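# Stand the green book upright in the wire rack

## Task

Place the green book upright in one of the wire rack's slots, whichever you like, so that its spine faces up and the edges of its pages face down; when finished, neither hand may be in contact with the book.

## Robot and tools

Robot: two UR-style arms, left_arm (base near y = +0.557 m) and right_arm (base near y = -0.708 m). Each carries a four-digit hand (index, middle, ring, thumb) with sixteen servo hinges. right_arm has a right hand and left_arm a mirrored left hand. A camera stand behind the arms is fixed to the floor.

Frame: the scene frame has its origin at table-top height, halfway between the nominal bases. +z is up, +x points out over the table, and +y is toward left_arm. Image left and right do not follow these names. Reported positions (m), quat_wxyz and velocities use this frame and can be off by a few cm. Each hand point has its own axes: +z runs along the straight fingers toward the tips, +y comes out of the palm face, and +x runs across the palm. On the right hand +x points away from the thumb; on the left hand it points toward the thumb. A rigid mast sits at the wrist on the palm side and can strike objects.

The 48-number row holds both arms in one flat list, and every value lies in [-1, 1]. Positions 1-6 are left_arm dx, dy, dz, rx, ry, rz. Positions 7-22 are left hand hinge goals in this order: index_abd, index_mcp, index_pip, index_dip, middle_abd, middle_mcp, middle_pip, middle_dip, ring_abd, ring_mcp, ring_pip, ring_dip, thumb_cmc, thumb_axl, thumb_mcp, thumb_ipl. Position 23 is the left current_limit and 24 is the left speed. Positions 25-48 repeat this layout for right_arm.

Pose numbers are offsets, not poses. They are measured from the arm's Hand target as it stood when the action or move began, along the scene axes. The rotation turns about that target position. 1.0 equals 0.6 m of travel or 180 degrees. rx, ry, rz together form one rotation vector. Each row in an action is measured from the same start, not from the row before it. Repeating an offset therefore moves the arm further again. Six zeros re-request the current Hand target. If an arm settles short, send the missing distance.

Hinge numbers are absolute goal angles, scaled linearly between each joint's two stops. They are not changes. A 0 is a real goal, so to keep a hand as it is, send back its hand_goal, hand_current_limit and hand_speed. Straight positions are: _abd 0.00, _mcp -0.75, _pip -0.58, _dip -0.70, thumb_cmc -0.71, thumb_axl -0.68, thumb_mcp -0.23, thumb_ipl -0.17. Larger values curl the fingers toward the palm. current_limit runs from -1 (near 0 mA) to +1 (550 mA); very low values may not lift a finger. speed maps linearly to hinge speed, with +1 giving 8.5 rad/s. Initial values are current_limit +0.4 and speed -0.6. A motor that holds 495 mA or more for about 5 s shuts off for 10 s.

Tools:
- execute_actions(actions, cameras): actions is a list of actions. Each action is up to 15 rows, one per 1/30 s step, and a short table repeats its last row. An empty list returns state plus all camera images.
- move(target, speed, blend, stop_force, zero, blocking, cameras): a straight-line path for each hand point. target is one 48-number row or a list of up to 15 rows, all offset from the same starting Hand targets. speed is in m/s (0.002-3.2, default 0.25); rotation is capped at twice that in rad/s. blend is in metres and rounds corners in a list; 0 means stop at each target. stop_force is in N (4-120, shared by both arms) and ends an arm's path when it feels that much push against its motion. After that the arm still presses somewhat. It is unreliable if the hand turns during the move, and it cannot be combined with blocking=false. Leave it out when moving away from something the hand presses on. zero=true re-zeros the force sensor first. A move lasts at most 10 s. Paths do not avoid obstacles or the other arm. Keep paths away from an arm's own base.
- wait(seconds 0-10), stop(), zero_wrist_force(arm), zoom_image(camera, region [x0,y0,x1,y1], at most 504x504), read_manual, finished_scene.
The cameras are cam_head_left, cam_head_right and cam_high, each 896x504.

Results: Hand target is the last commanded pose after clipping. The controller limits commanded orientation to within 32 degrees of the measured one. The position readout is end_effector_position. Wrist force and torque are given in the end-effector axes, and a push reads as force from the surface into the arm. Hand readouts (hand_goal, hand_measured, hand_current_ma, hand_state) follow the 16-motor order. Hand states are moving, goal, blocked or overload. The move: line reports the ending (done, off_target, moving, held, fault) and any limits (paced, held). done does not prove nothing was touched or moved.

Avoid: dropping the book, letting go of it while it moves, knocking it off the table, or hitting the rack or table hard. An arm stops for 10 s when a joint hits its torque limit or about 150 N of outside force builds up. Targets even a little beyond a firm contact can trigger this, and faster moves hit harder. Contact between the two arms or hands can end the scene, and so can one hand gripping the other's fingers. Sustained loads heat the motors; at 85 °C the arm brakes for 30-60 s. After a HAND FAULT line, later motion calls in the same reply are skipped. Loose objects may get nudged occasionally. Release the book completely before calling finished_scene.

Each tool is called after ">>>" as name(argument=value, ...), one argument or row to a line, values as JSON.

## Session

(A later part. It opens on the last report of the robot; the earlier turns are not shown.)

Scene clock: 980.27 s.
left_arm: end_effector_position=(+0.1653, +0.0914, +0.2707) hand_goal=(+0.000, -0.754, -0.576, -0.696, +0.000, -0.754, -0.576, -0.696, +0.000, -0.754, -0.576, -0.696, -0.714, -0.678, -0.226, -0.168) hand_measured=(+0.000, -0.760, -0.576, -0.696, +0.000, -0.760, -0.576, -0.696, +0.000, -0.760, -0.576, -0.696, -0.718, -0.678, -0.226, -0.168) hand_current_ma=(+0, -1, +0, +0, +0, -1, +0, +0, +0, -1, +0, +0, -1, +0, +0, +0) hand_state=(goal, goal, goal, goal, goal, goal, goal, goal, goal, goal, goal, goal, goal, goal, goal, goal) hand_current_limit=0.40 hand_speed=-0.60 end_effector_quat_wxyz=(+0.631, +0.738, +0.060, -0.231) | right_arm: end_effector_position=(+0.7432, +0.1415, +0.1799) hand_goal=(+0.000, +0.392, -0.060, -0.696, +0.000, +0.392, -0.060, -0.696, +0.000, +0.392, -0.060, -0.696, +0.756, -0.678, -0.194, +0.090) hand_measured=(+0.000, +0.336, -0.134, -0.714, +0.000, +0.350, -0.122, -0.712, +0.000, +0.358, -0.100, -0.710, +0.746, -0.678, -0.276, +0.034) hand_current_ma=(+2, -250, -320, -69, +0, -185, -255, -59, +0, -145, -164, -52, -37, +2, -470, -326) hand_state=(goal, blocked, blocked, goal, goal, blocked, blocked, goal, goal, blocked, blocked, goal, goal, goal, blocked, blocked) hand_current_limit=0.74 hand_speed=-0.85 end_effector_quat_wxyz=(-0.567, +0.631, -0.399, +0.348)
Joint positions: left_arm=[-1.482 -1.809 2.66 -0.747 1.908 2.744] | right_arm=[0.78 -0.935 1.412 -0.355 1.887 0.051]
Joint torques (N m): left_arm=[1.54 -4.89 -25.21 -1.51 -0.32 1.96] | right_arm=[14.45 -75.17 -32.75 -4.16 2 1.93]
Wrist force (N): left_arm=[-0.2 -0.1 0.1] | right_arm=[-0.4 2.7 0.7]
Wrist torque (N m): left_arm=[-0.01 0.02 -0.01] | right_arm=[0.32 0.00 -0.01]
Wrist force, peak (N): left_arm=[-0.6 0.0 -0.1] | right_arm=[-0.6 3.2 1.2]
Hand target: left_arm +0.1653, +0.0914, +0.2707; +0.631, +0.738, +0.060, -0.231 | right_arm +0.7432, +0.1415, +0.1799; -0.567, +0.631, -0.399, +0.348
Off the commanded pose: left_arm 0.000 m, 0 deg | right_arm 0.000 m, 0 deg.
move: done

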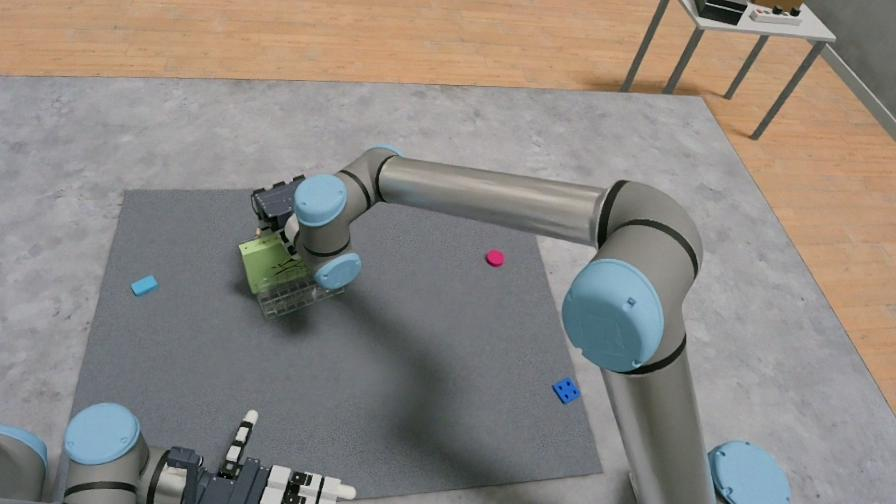

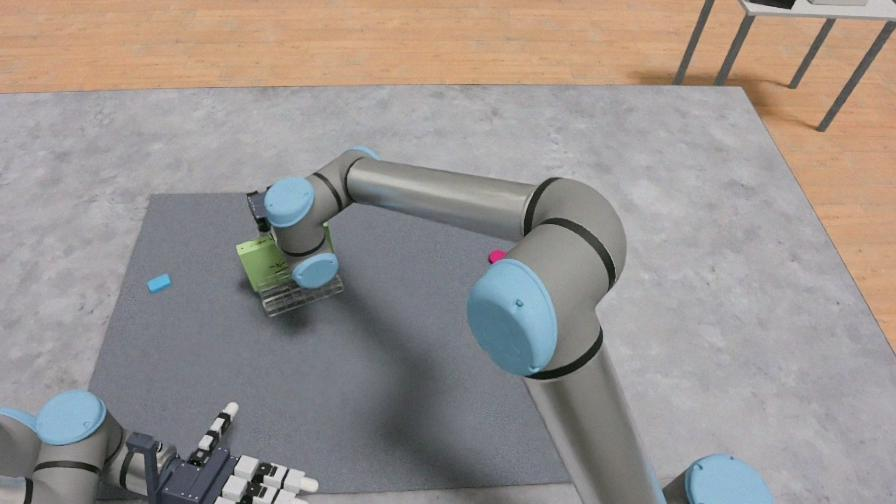

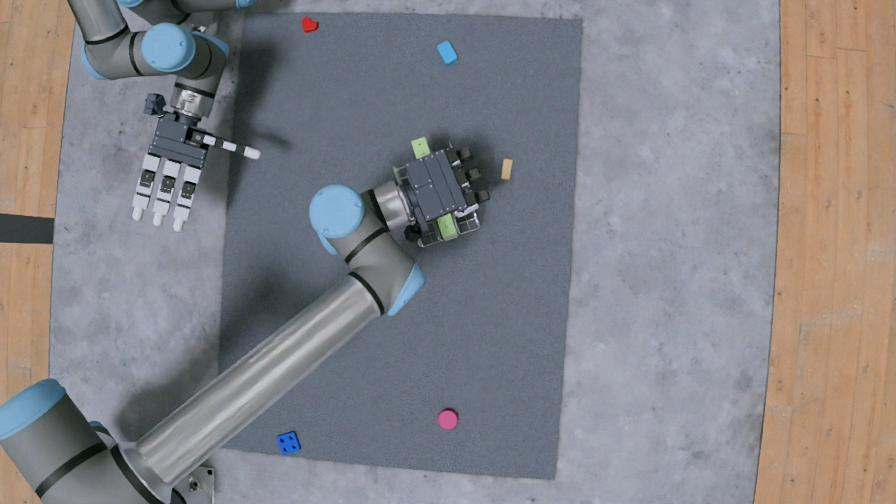

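>>> move(
  target=[0,0,0,0,0,0,0,-0.754,-0.576,-0.696,0,-0.754,-0.576,-0.696,0,-0.754,-0.576,-0.696,-0.714,-0.678,-0.226,-0.168,0.4,-0.6,0,0,-0.06,0,0,0,0,0.392,-0.06,-0.696,0,0.392,-0.06,-0.696,0,0.392,-0.06,-0.696,0.757,-0.678,-0.193,0.091,0.74,-0.85],
  speed=0.012,
  stop_force=4,
  cameras=["all"],
)

>>> zoom_image(
  camera="cam_high",
  region=[400, 190, 490, 250],
)

>>> zoom_image(
  camera="cam_head_left",
  region=[225, 190, 375, 340],
)

Scene clock: 992.97 s.
left_arm: end_effector_position=(+0.1653, +0.0914, +0.2707) hand_goal=(+0.000, -0.754, -0.576, -0.696, +0.000, -0.754, -0.576, -0.696, +0.000, -0.754, -0.576, -0.696, -0.714, -0.678, -0.226, -0.168) hand_measured=(+0.000, -0.760, -0.576, -0.696, +0.000, -0.760, -0.576, -0.696, +0.000, -0.760, -0.576, -0.696, -0.718, -0.678, -0.226, -0.168) hand_current_ma=(+0, -1, +0, +0, +0, -1, +0, +0, +0, -1, +0, +0, -1, +0, +0, +0) hand_state=(goal, goal, goal, goal, goal, goal, goal, goal, goal, goal, goal, goal, goal, goal, goal, goal) hand_current_limit=0.40 hand_speed=-0.60 end_effector_quat_wxyz=(+0.631, +0.738, +0.060, -0.231) | right_arm: end_effector_position=(+0.7432, +0.1415, +0.1647) hand_goal=(+0.000, +0.392, -0.060, -0.696, +0.000, +0.392, -0.060, -0.696, +0.000, +0.392, -0.060, -0.696, +0.756, -0.678, -0.194, +0.090) hand_measured=(+0.000, +0.332, -0.126, -0.714, +0.000, +0.346, -0.116, -0.712, +0.000, +0.358, -0.100, -0.710, +0.746, -0.678, -0.276, +0.034) hand_current_ma=(+2, -270, -280, -69, +0, -197, -230, -59, +0, -145, -164, -52, -37, +2, -470, -326) hand_state=(goal, blocked, blocked, goal, goal, blocked, blocked, goal, goal, blocked, blocked, goal, goal, goal, blocked, blocked) hand_current_limit=0.74 hand_speed=-0.85 end_effector_quat_wxyz=(-0.567, +0.631, -0.399, +0.348)
Joint positions: left_arm=[-1.482 -1.809 2.66 -0.747 1.908 2.744] | right_arm=[0.78 -0.923 1.422 -0.377 1.887 0.051]
Joint torques (N m): left_arm=[1.77 -4.43 -24.76 -1.6 -0.24 2.01] | right_arm=[15.68 -97.7 -46.52 0.46 -0.72 -2.23]
Wrist force (N): left_arm=[0.1 0.0 0.2] | right_arm=[-0.8 -0.2 1.6]
Wrist torque (N m): left_arm=[-0.02 -0.01 0.01] | right_arm=[0.22 0.07 -0.07]
Wrist force, peak (N): left_arm=[-0.4 -0.4 -0.1] | right_arm=[-0.7 -3.3 1.9]
Hand target: left_arm +0.1653, +0.0914, +0.2707; +0.631, +0.738, +0.060, -0.231 | right_arm +0.7432, +0.1415, +0.1647; -0.567, +0.631, -0.399, +0.348 (not the last commanded pose)
Off the commanded pose: left_arm 0.000 m, 0 deg | right_arm 0.021 m, 0 deg.
move: contact (right_arm)

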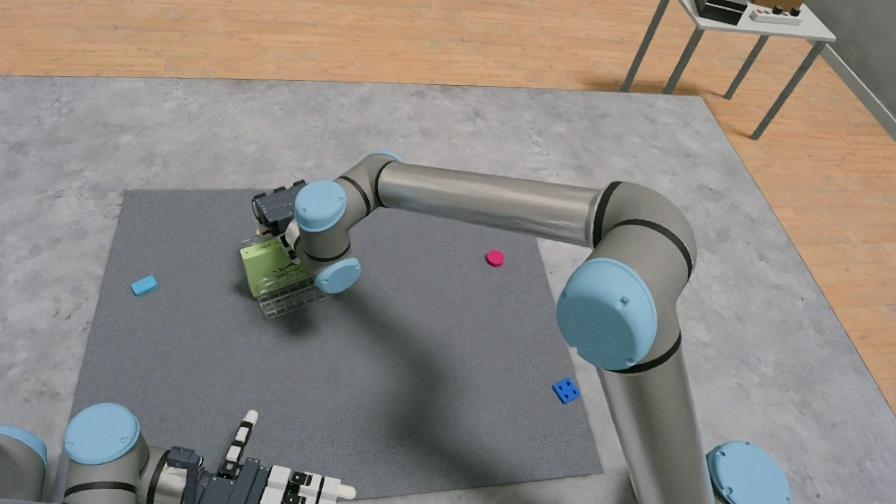

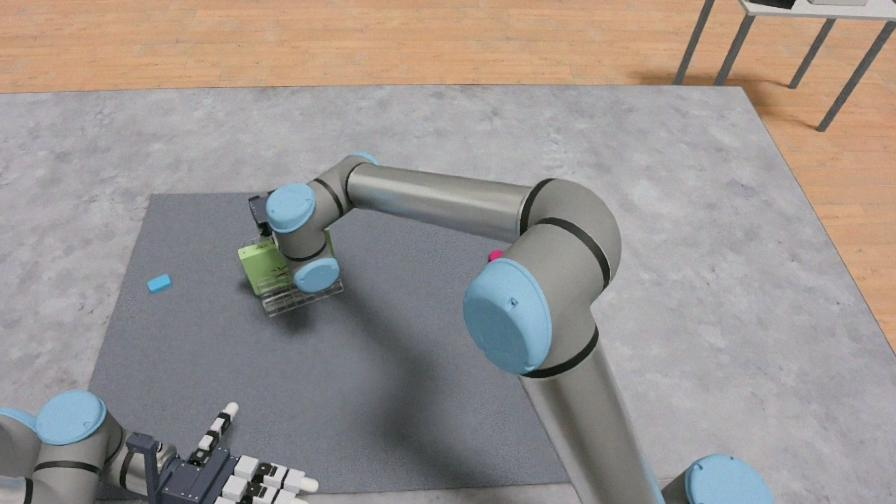

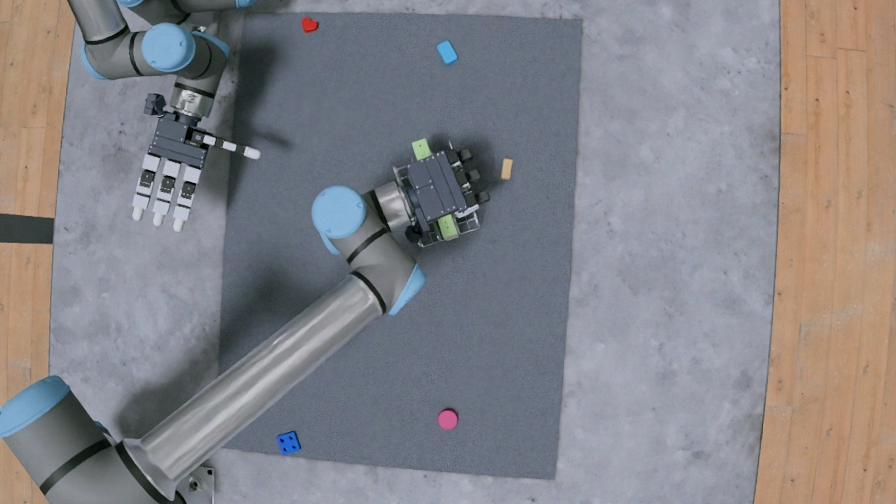

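Scaled by 5.600 from the camera's 896x504 image, which has a finer 1280x720 frame.

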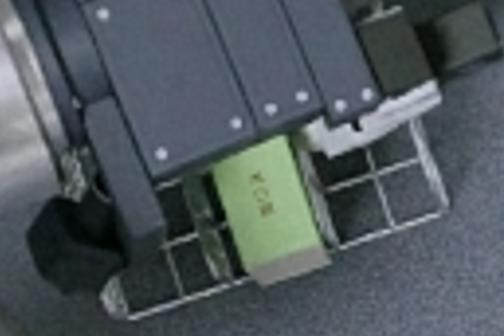

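Scaled by 3.360 from the camera's 896x504 image, which has a finer 1280x720 frame.

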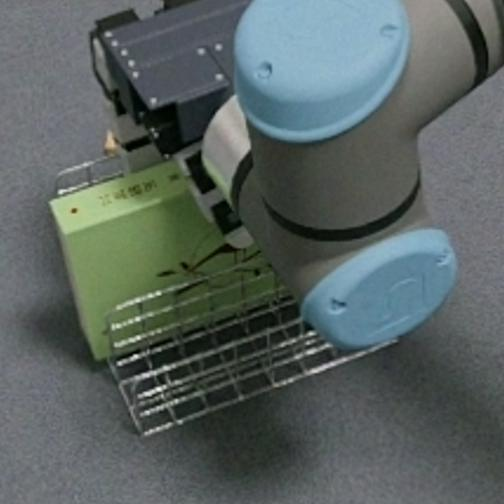

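>>> zoom_image(
  camera="cam_high",
  region=[385, 130, 445, 190],
)

>>> zoom_image(
  camera="cam_head_left",
  region=[230, 220, 300, 325],
)

>>> zoom_image(
  camera="cam_head_right",
  region=[230, 220, 350, 325],
)

Scaled by 8.400 from the camera's 896x504 image, which has a finer 1280x720 frame.

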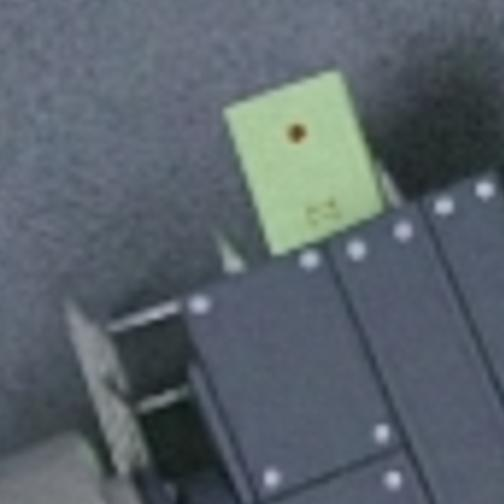

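Scaled by 4.800 from the camera's 896x504 image, which has a finer 1280x720 frame.

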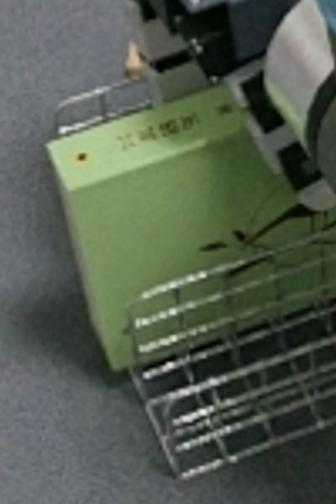

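Scaled by 4.200 from the camera's 896x504 image, which has a finer 1280x720 frame.

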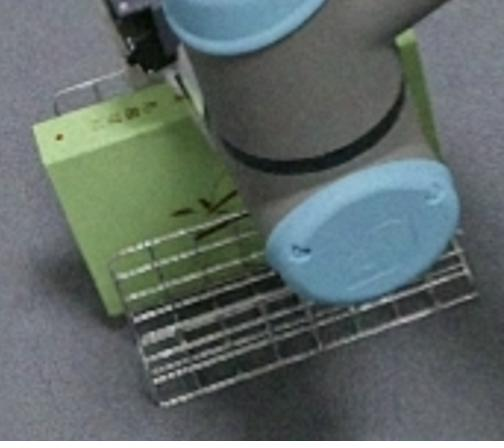

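>>> move(
  target=[
    [0,0,0,0,0,0,0,-0.754,-0.576,-0.696,0,-0.754,-0.576,-0.696,0,-0.754,-0.576,-0.696,-0.714,-0.678,-0.226,-0.168,0.4,-0.6,0,0,0.01,0,0,0,0,0.392,-0.06,-0.696,0,0.392,-0.06,-0.696,0,0.392,-0.06,-0.696,0.757,-0.678,-0.193,0.091,0.74,-0.85],
    [0,0,0,0,0,0,0,-0.754,-0.576,-0.696,0,-0.754,-0.576,-0.696,0,-0.754,-0.576,-0.696,-0.714,-0.678,-0.226,-0.168,0.4,-0.6,-0.009,-0.0036,0.01,0.0017,-0.0041,-0.0044,0,0.392,-0.06,-0.696,0,0.392,-0.06,-0.696,0,0.392,-0.06,-0.696,0.757,-0.678,-0.193,0.091,0.74,-0.85],
  ],
  speed=0.02,
  cameras=[],
)

>>> move(
  target=[0,0,0,0,0,0,0,-0.754,-0.576,-0.696,0,-0.754,-0.576,-0.696,0,-0.754,-0.576,-0.696,-0.714,-0.678,-0.226,-0.168,0.4,-0.6,0,0,-0.045,0,0,0,0,0.392,-0.06,-0.696,0,0.392,-0.06,-0.696,0,0.392,-0.06,-0.696,0.757,-0.678,-0.193,0.091,0.74,-0.85],
  speed=0.012,
  stop_force=4,
  cameras=["all"],
)

>>> zoom_image(
  camera="cam_high",
  region=[400, 190, 490, 250],
)

>>> zoom_image(
  camera="cam_high",
  region=[385, 130, 445, 190],
)

>>> zoom_image(
  camera="cam_head_left",
  region=[230, 220, 300, 325],
)

Scene clock: 1129.33 s.
left_arm: end_effector_position=(+0.1653, +0.0914, +0.2707) hand_goal=(+0.000, -0.754, -0.576, -0.696, +0.000, -0.754, -0.576, -0.696, +0.000, -0.754, -0.576, -0.696, -0.714, -0.678, -0.226, -0.168) hand_measured=(+0.000, -0.760, -0.576, -0.696, +0.000, -0.760, -0.576, -0.696, +0.000, -0.760, -0.576, -0.696, -0.718, -0.678, -0.226, -0.168) hand_current_ma=(+0, -1, +0, +0, +0, -1, +0, +0, +0, -1, +0, +0, -1, +0, +0, +0) hand_state=(goal, goal, goal, goal, goal, goal, goal, goal, goal, goal, goal, goal, goal, goal, goal, goal) hand_current_limit=0.40 hand_speed=-0.60 end_effector_quat_wxyz=(+0.631, +0.738, +0.060, -0.231) | right_arm: end_effector_position=(+0.7378, +0.1393, +0.1707) hand_goal=(+0.000, +0.392, -0.060, -0.696, +0.000, +0.392, -0.060, -0.696, +0.000, +0.392, -0.060, -0.696, +0.756, -0.678, -0.194, +0.090) hand_measured=(+0.002, +0.332, -0.126, -0.714, +0.000, +0.346, -0.116, -0.712, +0.000, +0.358, -0.100, -0.710, +0.746, -0.678, -0.276, +0.034) hand_current_ma=(+2, -270, -280, -70, +0, -197, -230, -59, -1, -145, -160, -52, -38, +2, -470, -326) hand_state=(goal, blocked, blocked, goal, goal, blocked, blocked, goal, goal, blocked, blocked, goal, goal, goal, blocked, blocked) hand_current_limit=0.74 hand_speed=-0.85 end_effector_quat_wxyz=(-0.569, +0.625, -0.400, +0.355)
Joint positions: left_arm=[-1.482 -1.809 2.66 -0.747 1.908 2.744] | right_arm=[0.787 -0.935 1.436 -0.393 1.908 0.048]
Joint torques (N m): left_arm=[1.51 -4.72 -24.71 -1.42 -0.49 2.27] | right_arm=[14.03 -101.85 -33.03 -4.46 1.94 -3.2]
Wrist force (N): left_arm=[-0.3 0.1 0.1] | right_arm=[-0.9 2.7 1.3]
Wrist torque (N m): left_arm=[0.01 0.04 -0.03] | right_arm=[0.25 0.07 0.23]
Wrist force, peak (N): left_arm=[-0.2 0.5 -0.1] | right_arm=[-1.0 3.4 1.0]
Hand target: left_arm +0.1653, +0.0914, +0.2707; +0.631, +0.738, +0.060, -0.231 | right_arm +0.7378, +0.1393, +0.1707; -0.569, +0.625, -0.400, +0.355
Off the commanded pose: left_arm 0.000 m, 0 deg | right_arm 0.000 m, 0 deg.
move: done
No camera images: "cameras" was empty.

Scene clock: 1130.80 s.
left_arm: end_effector_position=(+0.1653, +0.0914, +0.2707) hand_goal=(+0.000, -0.754, -0.576, -0.696, +0.000, -0.754, -0.576, -0.696, +0.000, -0.754, -0.576, -0.696, -0.714, -0.678, -0.226, -0.168) hand_measured=(+0.000, -0.760, -0.576, -0.696, +0.000, -0.760, -0.576, -0.696, +0.000, -0.760, -0.576, -0.696, -0.718, -0.678, -0.226, -0.168) hand_current_ma=(+0, -1, +0, +0, +0, -1, +0, +0, +0, -1, +0, +0, -1, +0, +0, +0) hand_state=(goal, goal, goal, goal, goal, goal, goal, goal, goal, goal, goal, goal, goal, goal, goal, goal) hand_current_limit=0.40 hand_speed=-0.60 end_effector_quat_wxyz=(+0.631, +0.738, +0.060, -0.231) | right_arm: end_effector_position=(+0.7378, +0.1393, +0.1690) hand_goal=(+0.000, +0.392, -0.060, -0.696, +0.000, +0.392, -0.060, -0.696, +0.000, +0.392, -0.060, -0.696, +0.756, -0.678, -0.194, +0.090) hand_measured=(+0.002, +0.330, -0.120, -0.714, +0.000, +0.346, -0.112, -0.712, +0.000, +0.358, -0.098, -0.710, +0.746, -0.678, -0.276, +0.034) hand_current_ma=(+2, -276, -253, -70, +0, -197, -216, -59, -1, -145, -154, -52, -38, +2, -475, -326) hand_state=(goal, blocked, blocked, goal, goal, blocked, blocked, goal, goal, blocked, blocked, goal, goal, goal, blocked, blocked) hand_current_limit=0.74 hand_speed=-0.85 end_effector_quat_wxyz=(-0.569, +0.625, -0.400, +0.355)
Joint positions: left_arm=[-1.482 -1.809 2.66 -0.747 1.908 2.744] | right_arm=[0.787 -0.934 1.437 -0.396 1.908 0.048]
Joint torques (N m): left_arm=[1.26 -4.13 -24.87 -1.61 -0.42 2.27] | right_arm=[15.61 -97.31 -45.4 0.96 1.03 -3.21]
Wrist force (N): left_arm=[-0.5 0.0 0.1] | right_arm=[-1.0 -1.4 1.8]
Wrist torque (N m): left_arm=[-0.01 0.07 -0.04] | right_arm=[0.16 0.08 0.28]
Wrist force, peak (N): left_arm=[-0.5 0.0 0.1] | right_arm=[-0.6 -4.4 2.2]
Hand target: left_arm +0.1653, +0.0914, +0.2707; +0.631, +0.738, +0.060, -0.231 | right_arm +0.7378, +0.1393, +0.1690; -0.569, +0.625, -0.400, +0.355 (not the last commanded pose)
Off the commanded pose: left_arm 0.000 m, 0 deg | right_arm 0.025 m, 0 deg.
move: contact (right_arm)

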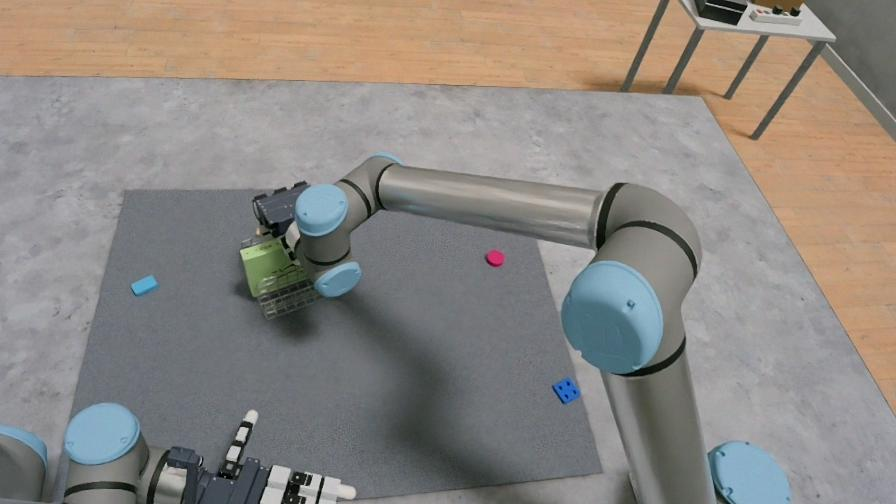

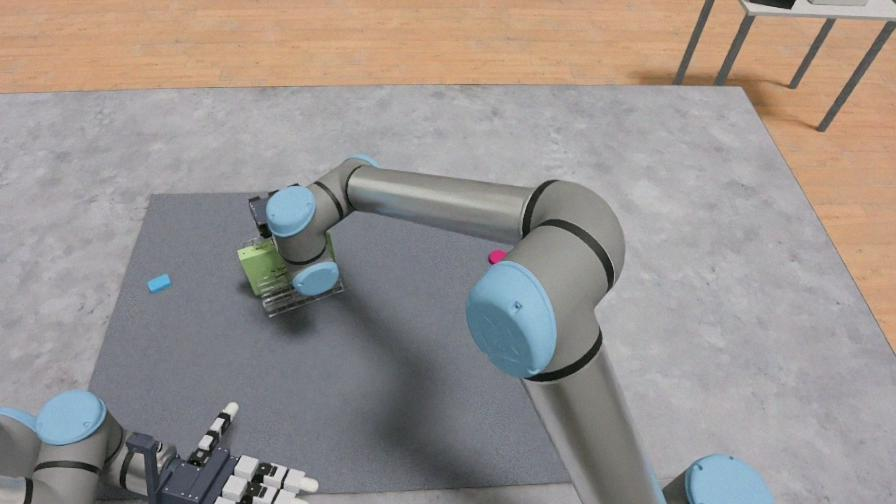

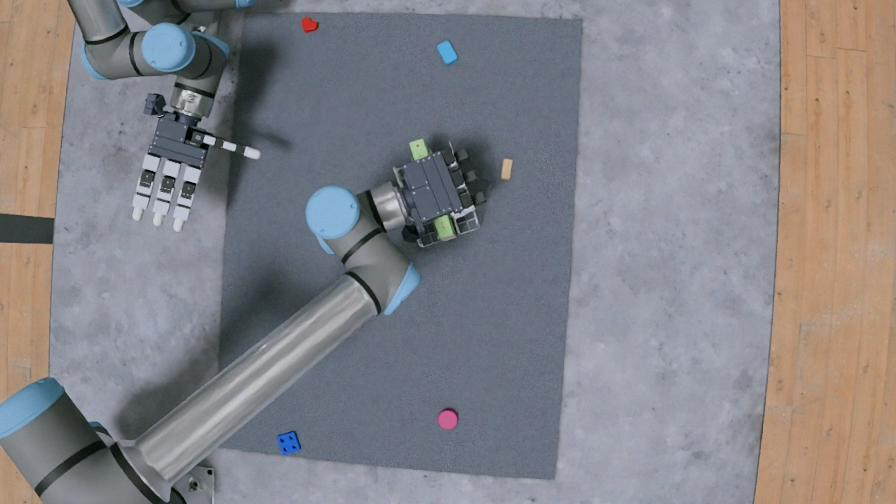

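Scaled by 5.600 from the camera's 896x504 image, which has a finer 1280x720 frame.

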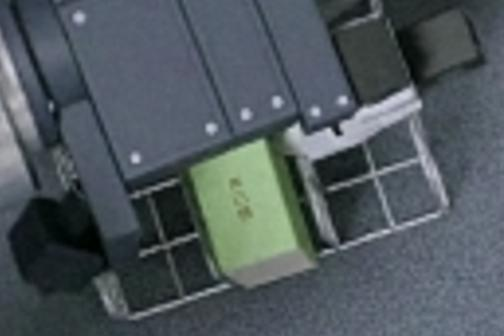

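Scaled by 8.400 from the camera's 896x504 image, which has a finer 1280x720 frame.

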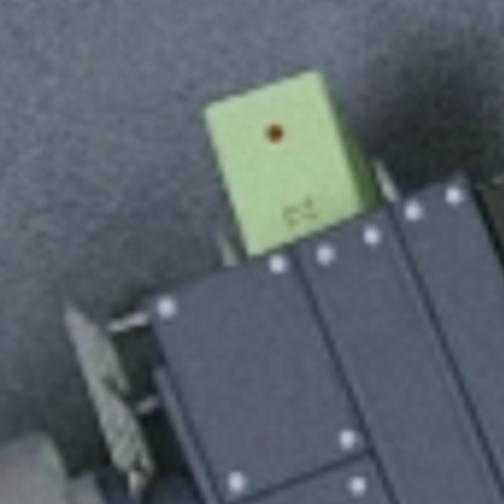

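Scaled by 4.800 from the camera's 896x504 image, which has a finer 1280x720 frame.

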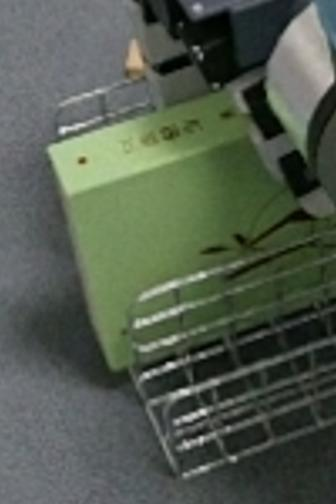

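>>> move(
  target=[
    [0,0,0,0,0,0,0,-0.754,-0.576,-0.696,0,-0.754,-0.576,-0.696,0,-0.754,-0.576,-0.696,-0.714,-0.678,-0.226,-0.168,0.4,-0.6,0,0,0.125,0,0,0,0,0.392,-0.06,-0.696,0,0.392,-0.06,-0.696,0,0.392,-0.06,-0.696,0.757,-0.678,-0.193,0.091,0.74,-0.85],
    [0,0,0,0,0,0,0,-0.754,-0.576,-0.696,0,-0.754,-0.576,-0.696,0,-0.754,-0.576,-0.696,-0.714,-0.678,-0.226,-0.168,0.4,-0.6,-0.0743,-0.0295,0.125,0,0,0.002,0,0.392,-0.06,-0.696,0,0.392,-0.06,-0.696,0,0.392,-0.06,-0.696,0.757,-0.678,-0.193,0.091,0.74,-0.85],
  ],
  speed=0.05,
  cameras=["all"],
)

>>> zoom_image(
  camera="cam_high",
  region=[390, 190, 480, 250],
)

>>> zoom_image(
  camera="cam_high",
  region=[370, 115, 460, 175],
)

>>> zoom_image(
  camera="cam_head_left",
  region=[225, 190, 375, 340],
)

Scene clock: 1184.43 s.
left_arm: end_effector_position=(+0.1653, +0.0914, +0.2707) hand_goal=(+0.000, -0.754, -0.576, -0.696, +0.000, -0.754, -0.576, -0.696, +0.000, -0.754, -0.576, -0.696, -0.714, -0.678, -0.226, -0.168) hand_measured=(+0.000, -0.760, -0.576, -0.696, +0.000, -0.760, -0.576, -0.696, +0.000, -0.760, -0.576, -0.696, -0.718, -0.678, -0.226, -0.168) hand_current_ma=(+0, -1, +0, +0, +0, -1, +0, +0, +0, -1, +0, +0, -1, +0, +0, +0) hand_state=(goal, goal, goal, goal, goal, goal, goal, goal, goal, goal, goal, goal, goal, goal, goal, goal) hand_current_limit=0.40 hand_speed=-0.60 end_effector_quat_wxyz=(+0.631, +0.738, +0.060, -0.231) | right_arm: end_effector_position=(+0.6933, +0.1217, +0.2440) hand_goal=(+0.000, +0.392, -0.060, -0.696, +0.000, +0.392, -0.060, -0.696, +0.000, +0.392, -0.060, -0.696, +0.756, -0.678, -0.194, +0.090) hand_measured=(+0.002, +0.330, -0.120, -0.716, +0.000, +0.346, -0.112, -0.712, +0.000, +0.358, -0.098, -0.710, +0.746, -0.678, -0.276, +0.034) hand_current_ma=(+2, -278, -253, -71, +0, -198, -216, -59, -1, -145, -151, -52, -38, +2, -475, -326) hand_state=(goal, blocked, blocked, goal, goal, blocked, blocked, goal, goal, blocked, blocked, goal, goal, goal, blocked, blocked) hand_current_limit=0.74 hand_speed=-0.85 end_effector_quat_wxyz=(-0.570, +0.626, -0.398, +0.353)
Joint positions: left_arm=[-1.482 -1.809 2.66 -0.747 1.908 2.744] | right_arm=[0.808 -1.049 1.481 -0.324 1.923 0.049]
Joint torques (N m): left_arm=[1.72 -3.59 -24.96 -1.36 -0.35 2.23] | right_arm=[16.2 -93.44 -36.6 -4.06 2.31 3.8]
Wrist force (N): left_arm=[0.0 0.0 0.0] | right_arm=[-1.0 2.6 0.8]
Wrist torque (N m): left_arm=[0.00 0.01 0.00] | right_arm=[0.29 0.08 -0.08]
Wrist force, peak (N): left_arm=[-0.5 0.0 0.1] | right_arm=[-0.7 3.4 0.9]
Hand target: left_arm +0.1653, +0.0914, +0.2707; +0.631, +0.738, +0.060, -0.231 | right_arm +0.6932, +0.1216, +0.2440; -0.570, +0.626, -0.398, +0.353
Off the commanded pose: left_arm 0.000 m, 0 deg | right_arm 0.000 m, 0 deg.
move: done

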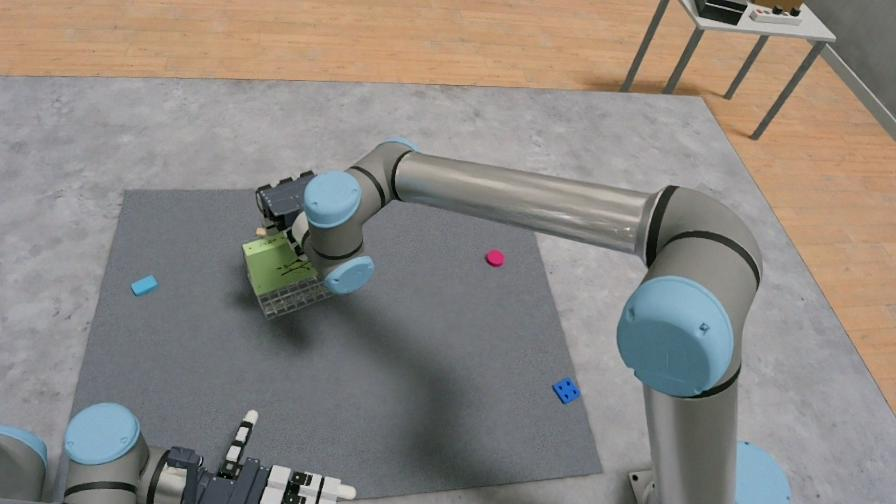

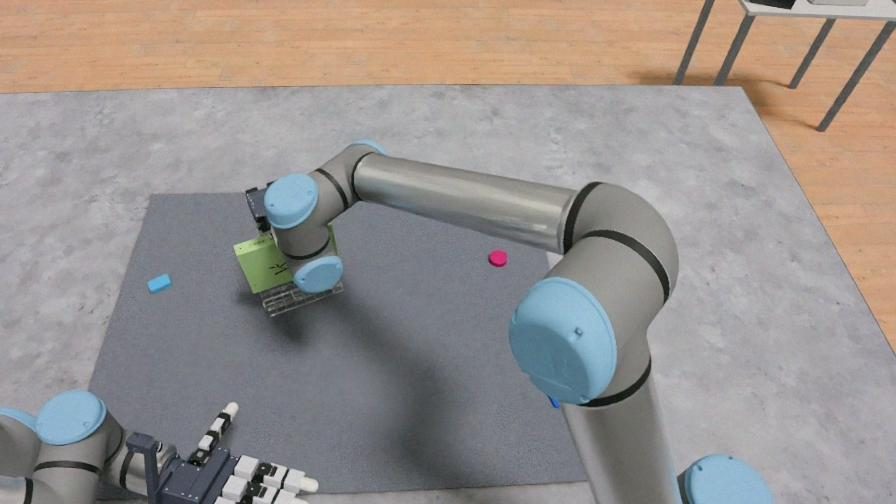

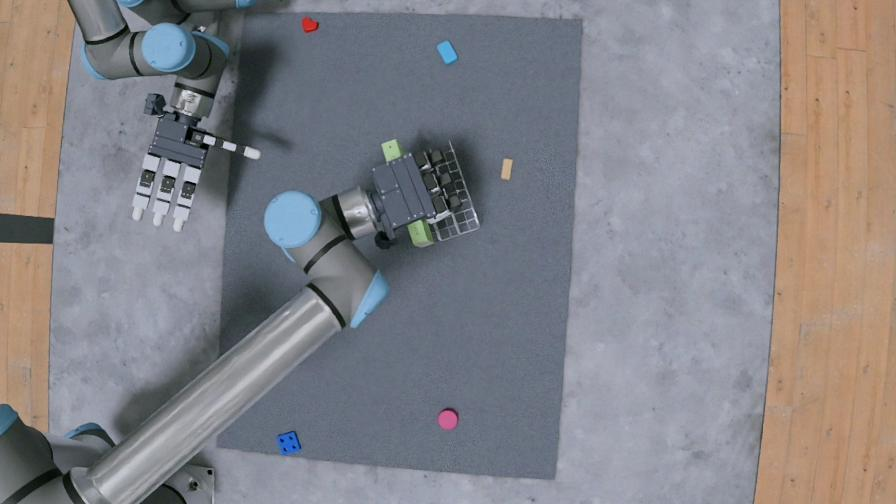

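Scaled by 5.600 from the camera's 896x504 image, which has a finer 1280x720 frame.

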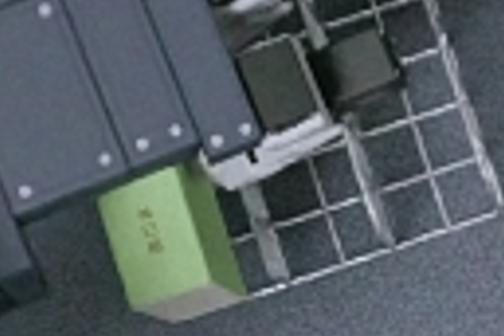

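Scaled by 5.600 from the camera's 896x504 image, which has a finer 1280x720 frame.

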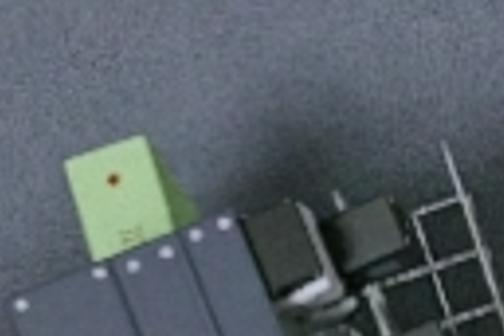

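Scaled by 3.360 from the camera's 896x504 image, which has a finer 1280x720 frame.

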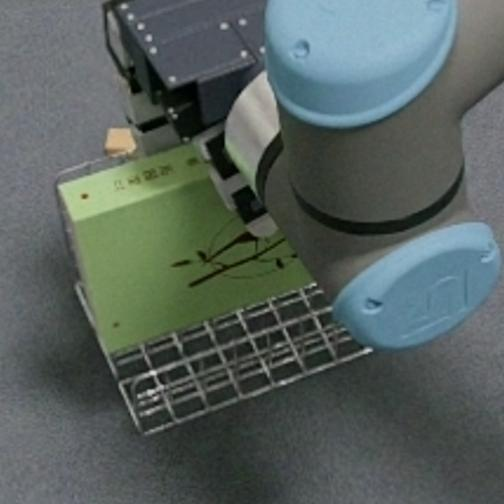

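>>> move(
  target=[0,0,0,0,0,0,0,-0.754,-0.576,-0.696,0,-0.754,-0.576,-0.696,0,-0.754,-0.576,-0.696,-0.714,-0.678,-0.226,-0.168,0.4,-0.6,0.012,-0.0017,-0.02,-0.0025,0.0062,0.0061,0,0.392,-0.06,-0.696,0,0.392,-0.06,-0.696,0,0.392,-0.06,-0.696,0.757,-0.678,-0.193,0.091,0.74,-0.85],
  speed=0.03,
  cameras=["cam_high"],
)

>>> zoom_image(
  camera="cam_high",
  region=[390, 190, 480, 250],
)

>>> zoom_image(
  camera="cam_high",
  region=[370, 115, 460, 175],
)

Scene clock: 1220.03 s.
left_arm: end_effector_position=(+0.1653, +0.0914, +0.2707) hand_goal=(+0.000, -0.754, -0.576, -0.696, +0.000, -0.754, -0.576, -0.696, +0.000, -0.754, -0.576, -0.696, -0.714, -0.678, -0.226, -0.168) hand_measured=(+0.000, -0.760, -0.576, -0.696, +0.000, -0.760, -0.576, -0.696, +0.000, -0.760, -0.576, -0.696, -0.718, -0.678, -0.226, -0.168) hand_current_ma=(+0, -1, +0, +0, +0, -1, +0, +0, +0, -1, +0, +0, -1, +0, +0, +0) hand_state=(goal, goal, goal, goal, goal, goal, goal, goal, goal, goal, goal, goal, goal, goal, goal, goal) hand_current_limit=0.40 hand_speed=-0.60 end_effector_quat_wxyz=(+0.631, +0.738, +0.060, -0.231) | right_arm: end_effector_position=(+0.7003, +0.1206, +0.2321) hand_goal=(+0.000, +0.392, -0.060, -0.696, +0.000, +0.392, -0.060, -0.696, +0.000, +0.392, -0.060, -0.696, +0.756, -0.678, -0.194, +0.090) hand_measured=(+0.002, +0.330, -0.120, -0.716, +0.000, +0.346, -0.112, -0.712, +0.000, +0.358, -0.098, -0.710, +0.746, -0.678, -0.276, +0.034) hand_current_ma=(+2, -278, -253, -71, +0, -198, -216, -59, -1, -145, -150, -52, -39, +2, -475, -326) hand_state=(goal, blocked, blocked, goal, goal, blocked, blocked, goal, goal, blocked, blocked, goal, goal, goal, blocked, blocked) hand_current_limit=0.74 hand_speed=-0.85 end_effector_quat_wxyz=(-0.567, +0.635, -0.396, +0.343)
Joint positions: left_arm=[-1.482 -1.809 2.66 -0.747 1.908 2.744] | right_arm=[0.795 -1.036 1.474 -0.31 1.89 0.054]
Joint torques (N m): left_arm=[0.36 -5.35 -24.52 -1.58 -0.32 2.42] | right_arm=[-13.49 -68.64 -50.12 -0.24 -3.9 3.78]
Wrist force (N): left_arm=[-0.1 0.0 -0.1] | right_arm=[-1.0 2.7 1.2]
Wrist torque (N m): left_arm=[0.02 0.02 -0.02] | right_arm=[0.29 0.08 -0.08]
Wrist force, peak (N): left_arm=[-0.3 0.5 0.1] | right_arm=[-0.8 3.0 1.5]
Hand target: left_arm +0.1653, +0.0914, +0.2707; +0.631, +0.738, +0.060, -0.231 | right_arm +0.7004, +0.1206, +0.2320; -0.567, +0.635, -0.396, +0.343
Off the commanded pose: left_arm 0.000 m, 0 deg | right_arm 0.000 m, 0 deg.
move: done
Images, in order (width x height): cam_high 896x504.

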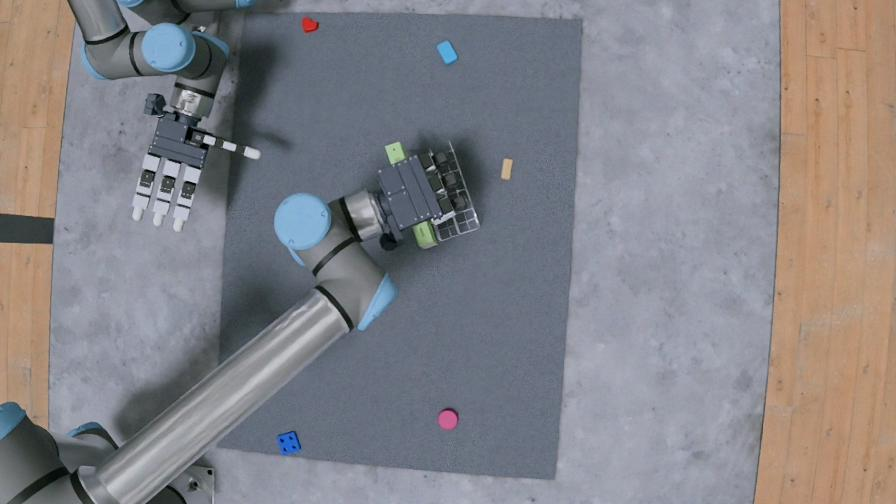

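Scaled by 5.600 from the camera's 896x504 image, which has a finer 1280x720 frame.

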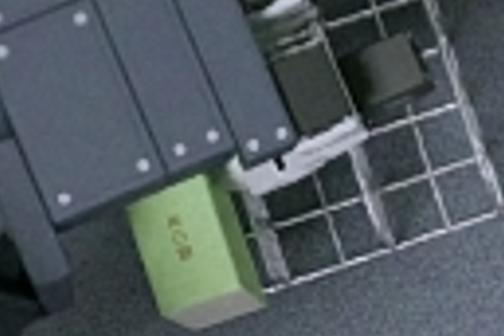

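Scaled by 5.600 from the camera's 896x504 image, which has a finer 1280x720 frame.

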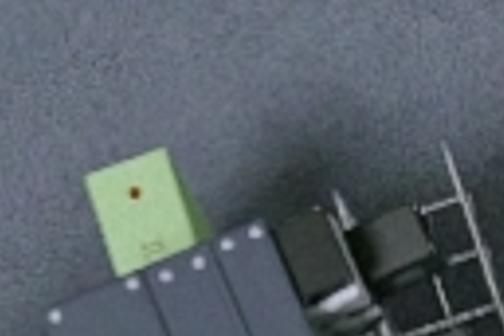

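>>> move(
  target=[0,0,0,0,0,0,0,-0.754,-0.576,-0.696,0,-0.754,-0.576,-0.696,0,-0.754,-0.576,-0.696,-0.714,-0.678,-0.226,-0.168,0.4,-0.6,0,0,-0.145,0,0,0,0,0.392,-0.06,-0.696,0,0.392,-0.06,-0.696,0,0.392,-0.06,-0.696,0.757,-0.678,-0.193,0.091,0.74,-0.85],
  speed=0.015,
  stop_force=4,
  cameras=["all"],
)

>>> zoom_image(
  camera="cam_high",
  region=[390, 190, 480, 250],
)

>>> zoom_image(
  camera="cam_head_left",
  region=[230, 220, 335, 325],
)

Scene clock: 1241.10 s.
left_arm: end_effector_position=(+0.1653, +0.0914, +0.2707) hand_goal=(+0.000, -0.754, -0.576, -0.696, +0.000, -0.754, -0.576, -0.696, +0.000, -0.754, -0.576, -0.696, -0.714, -0.678, -0.226, -0.168) hand_measured=(+0.000, -0.760, -0.576, -0.696, +0.000, -0.760, -0.576, -0.696, +0.000, -0.760, -0.576, -0.696, -0.718, -0.678, -0.226, -0.168) hand_current_ma=(+0, -1, +0, +0, +0, -1, +0, +0, +0, -1, +0, +0, -1, +0, +0, +0) hand_state=(goal, goal, goal, goal, goal, goal, goal, goal, goal, goal, goal, goal, goal, goal, goal, goal) hand_current_limit=0.40 hand_speed=-0.60 end_effector_quat_wxyz=(+0.631, +0.738, +0.060, -0.231) | right_arm: end_effector_position=(+0.7004, +0.1206, +0.1468) hand_goal=(+0.000, +0.392, -0.060, -0.696, +0.000, +0.392, -0.060, -0.696, +0.000, +0.392, -0.060, -0.696, +0.756, -0.678, -0.194, +0.090) hand_measured=(+0.002, +0.330, -0.114, -0.716, +0.000, +0.346, -0.112, -0.712, +0.000, +0.358, -0.098, -0.710, +0.746, -0.678, -0.278, +0.034) hand_current_ma=(+3, -279, -225, -71, +0, -198, -210, -59, -1, -145, -150, -52, -36, +2, -479, -326) hand_state=(goal, blocked, blocked, goal, goal, blocked, blocked, goal, goal, blocked, blocked, goal, goal, goal, blocked, blocked) hand_current_limit=0.74 hand_speed=-0.85 end_effector_quat_wxyz=(-0.567, +0.635, -0.396, +0.343)
Joint positions: left_arm=[-1.482 -1.809 2.66 -0.747 1.908 2.744] | right_arm=[0.795 -0.969 1.533 -0.436 1.889 0.054]
Joint torques (N m): left_arm=[0.7 -5.4 -24.36 -1.41 -0.27 2.36] | right_arm=[-7.8 -93.72 -44.57 0.91 -3.4 3.21]
Wrist force (N): left_arm=[-0.1 0.0 -0.1] | right_arm=[-0.8 -1.1 1.0]
Wrist torque (N m): left_arm=[0.02 0.01 -0.01] | right_arm=[0.08 0.09 0.01]
Wrist force, peak (N): left_arm=[0.0 0.6 0.4] | right_arm=[-0.3 -4.6 0.5]
Hand target: left_arm +0.1653, +0.0914, +0.2707; +0.631, +0.738, +0.060, -0.231 | right_arm +0.7004, +0.1206, +0.1468; -0.567, +0.635, -0.396, +0.343 (not the last commanded pose)
Off the commanded pose: left_arm 0.000 m, 0 deg | right_arm 0.002 m, 0 deg.
move: contact (right_arm)

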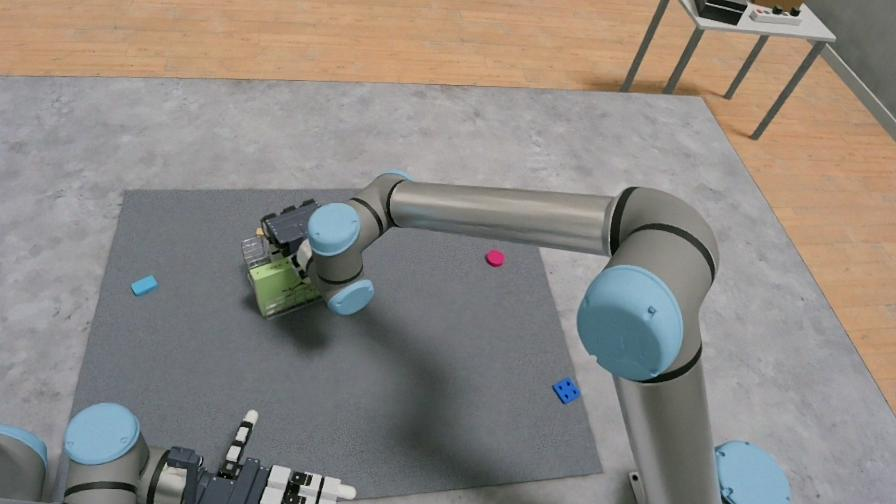

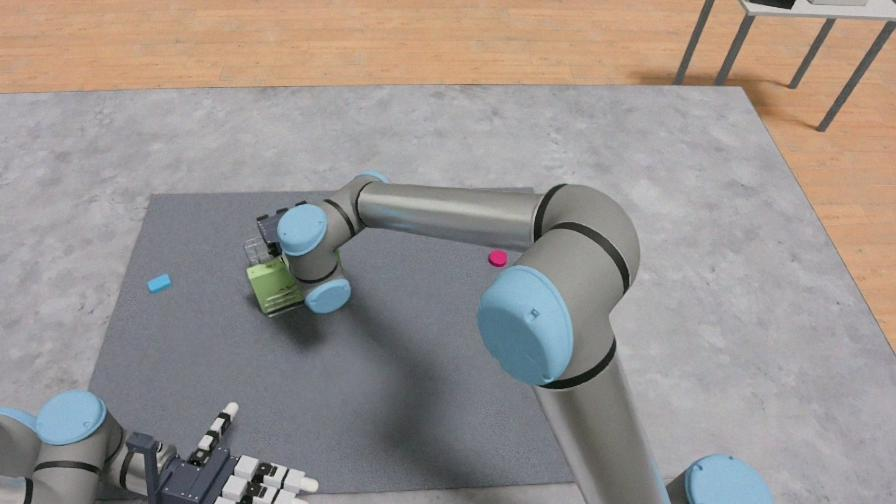

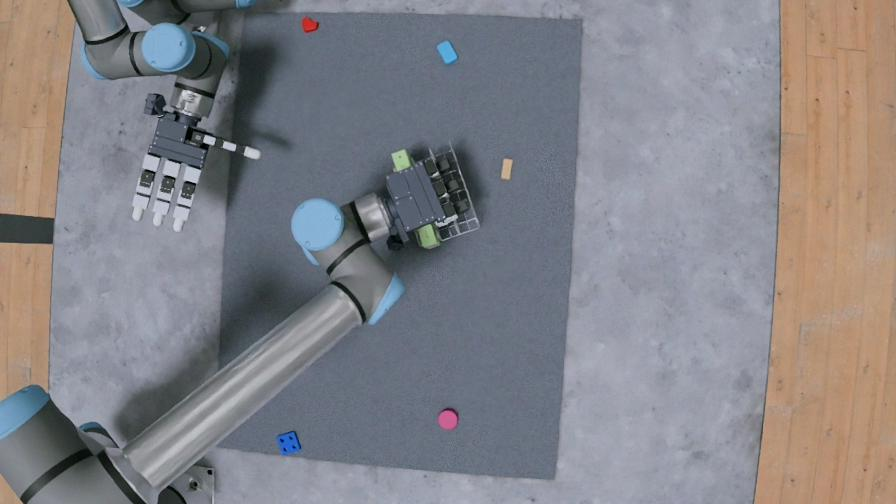

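Scaled by 5.600 from the camera's 896x504 image, which has a finer 1280x720 frame.

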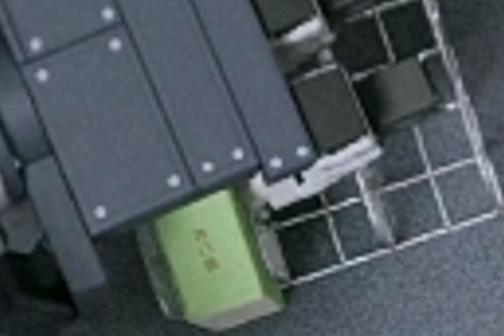

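Scaled by 4.800 from the camera's 896x504 image, which has a finer 1280x720 frame.

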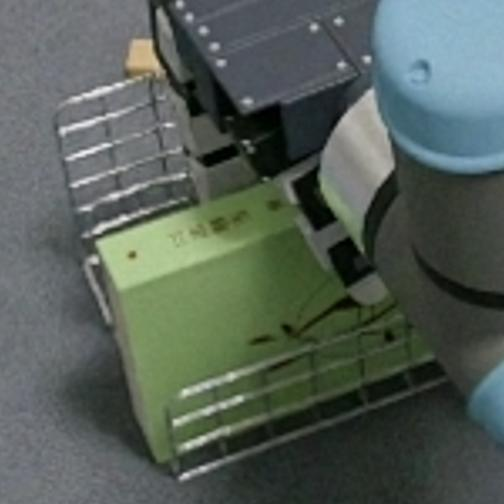

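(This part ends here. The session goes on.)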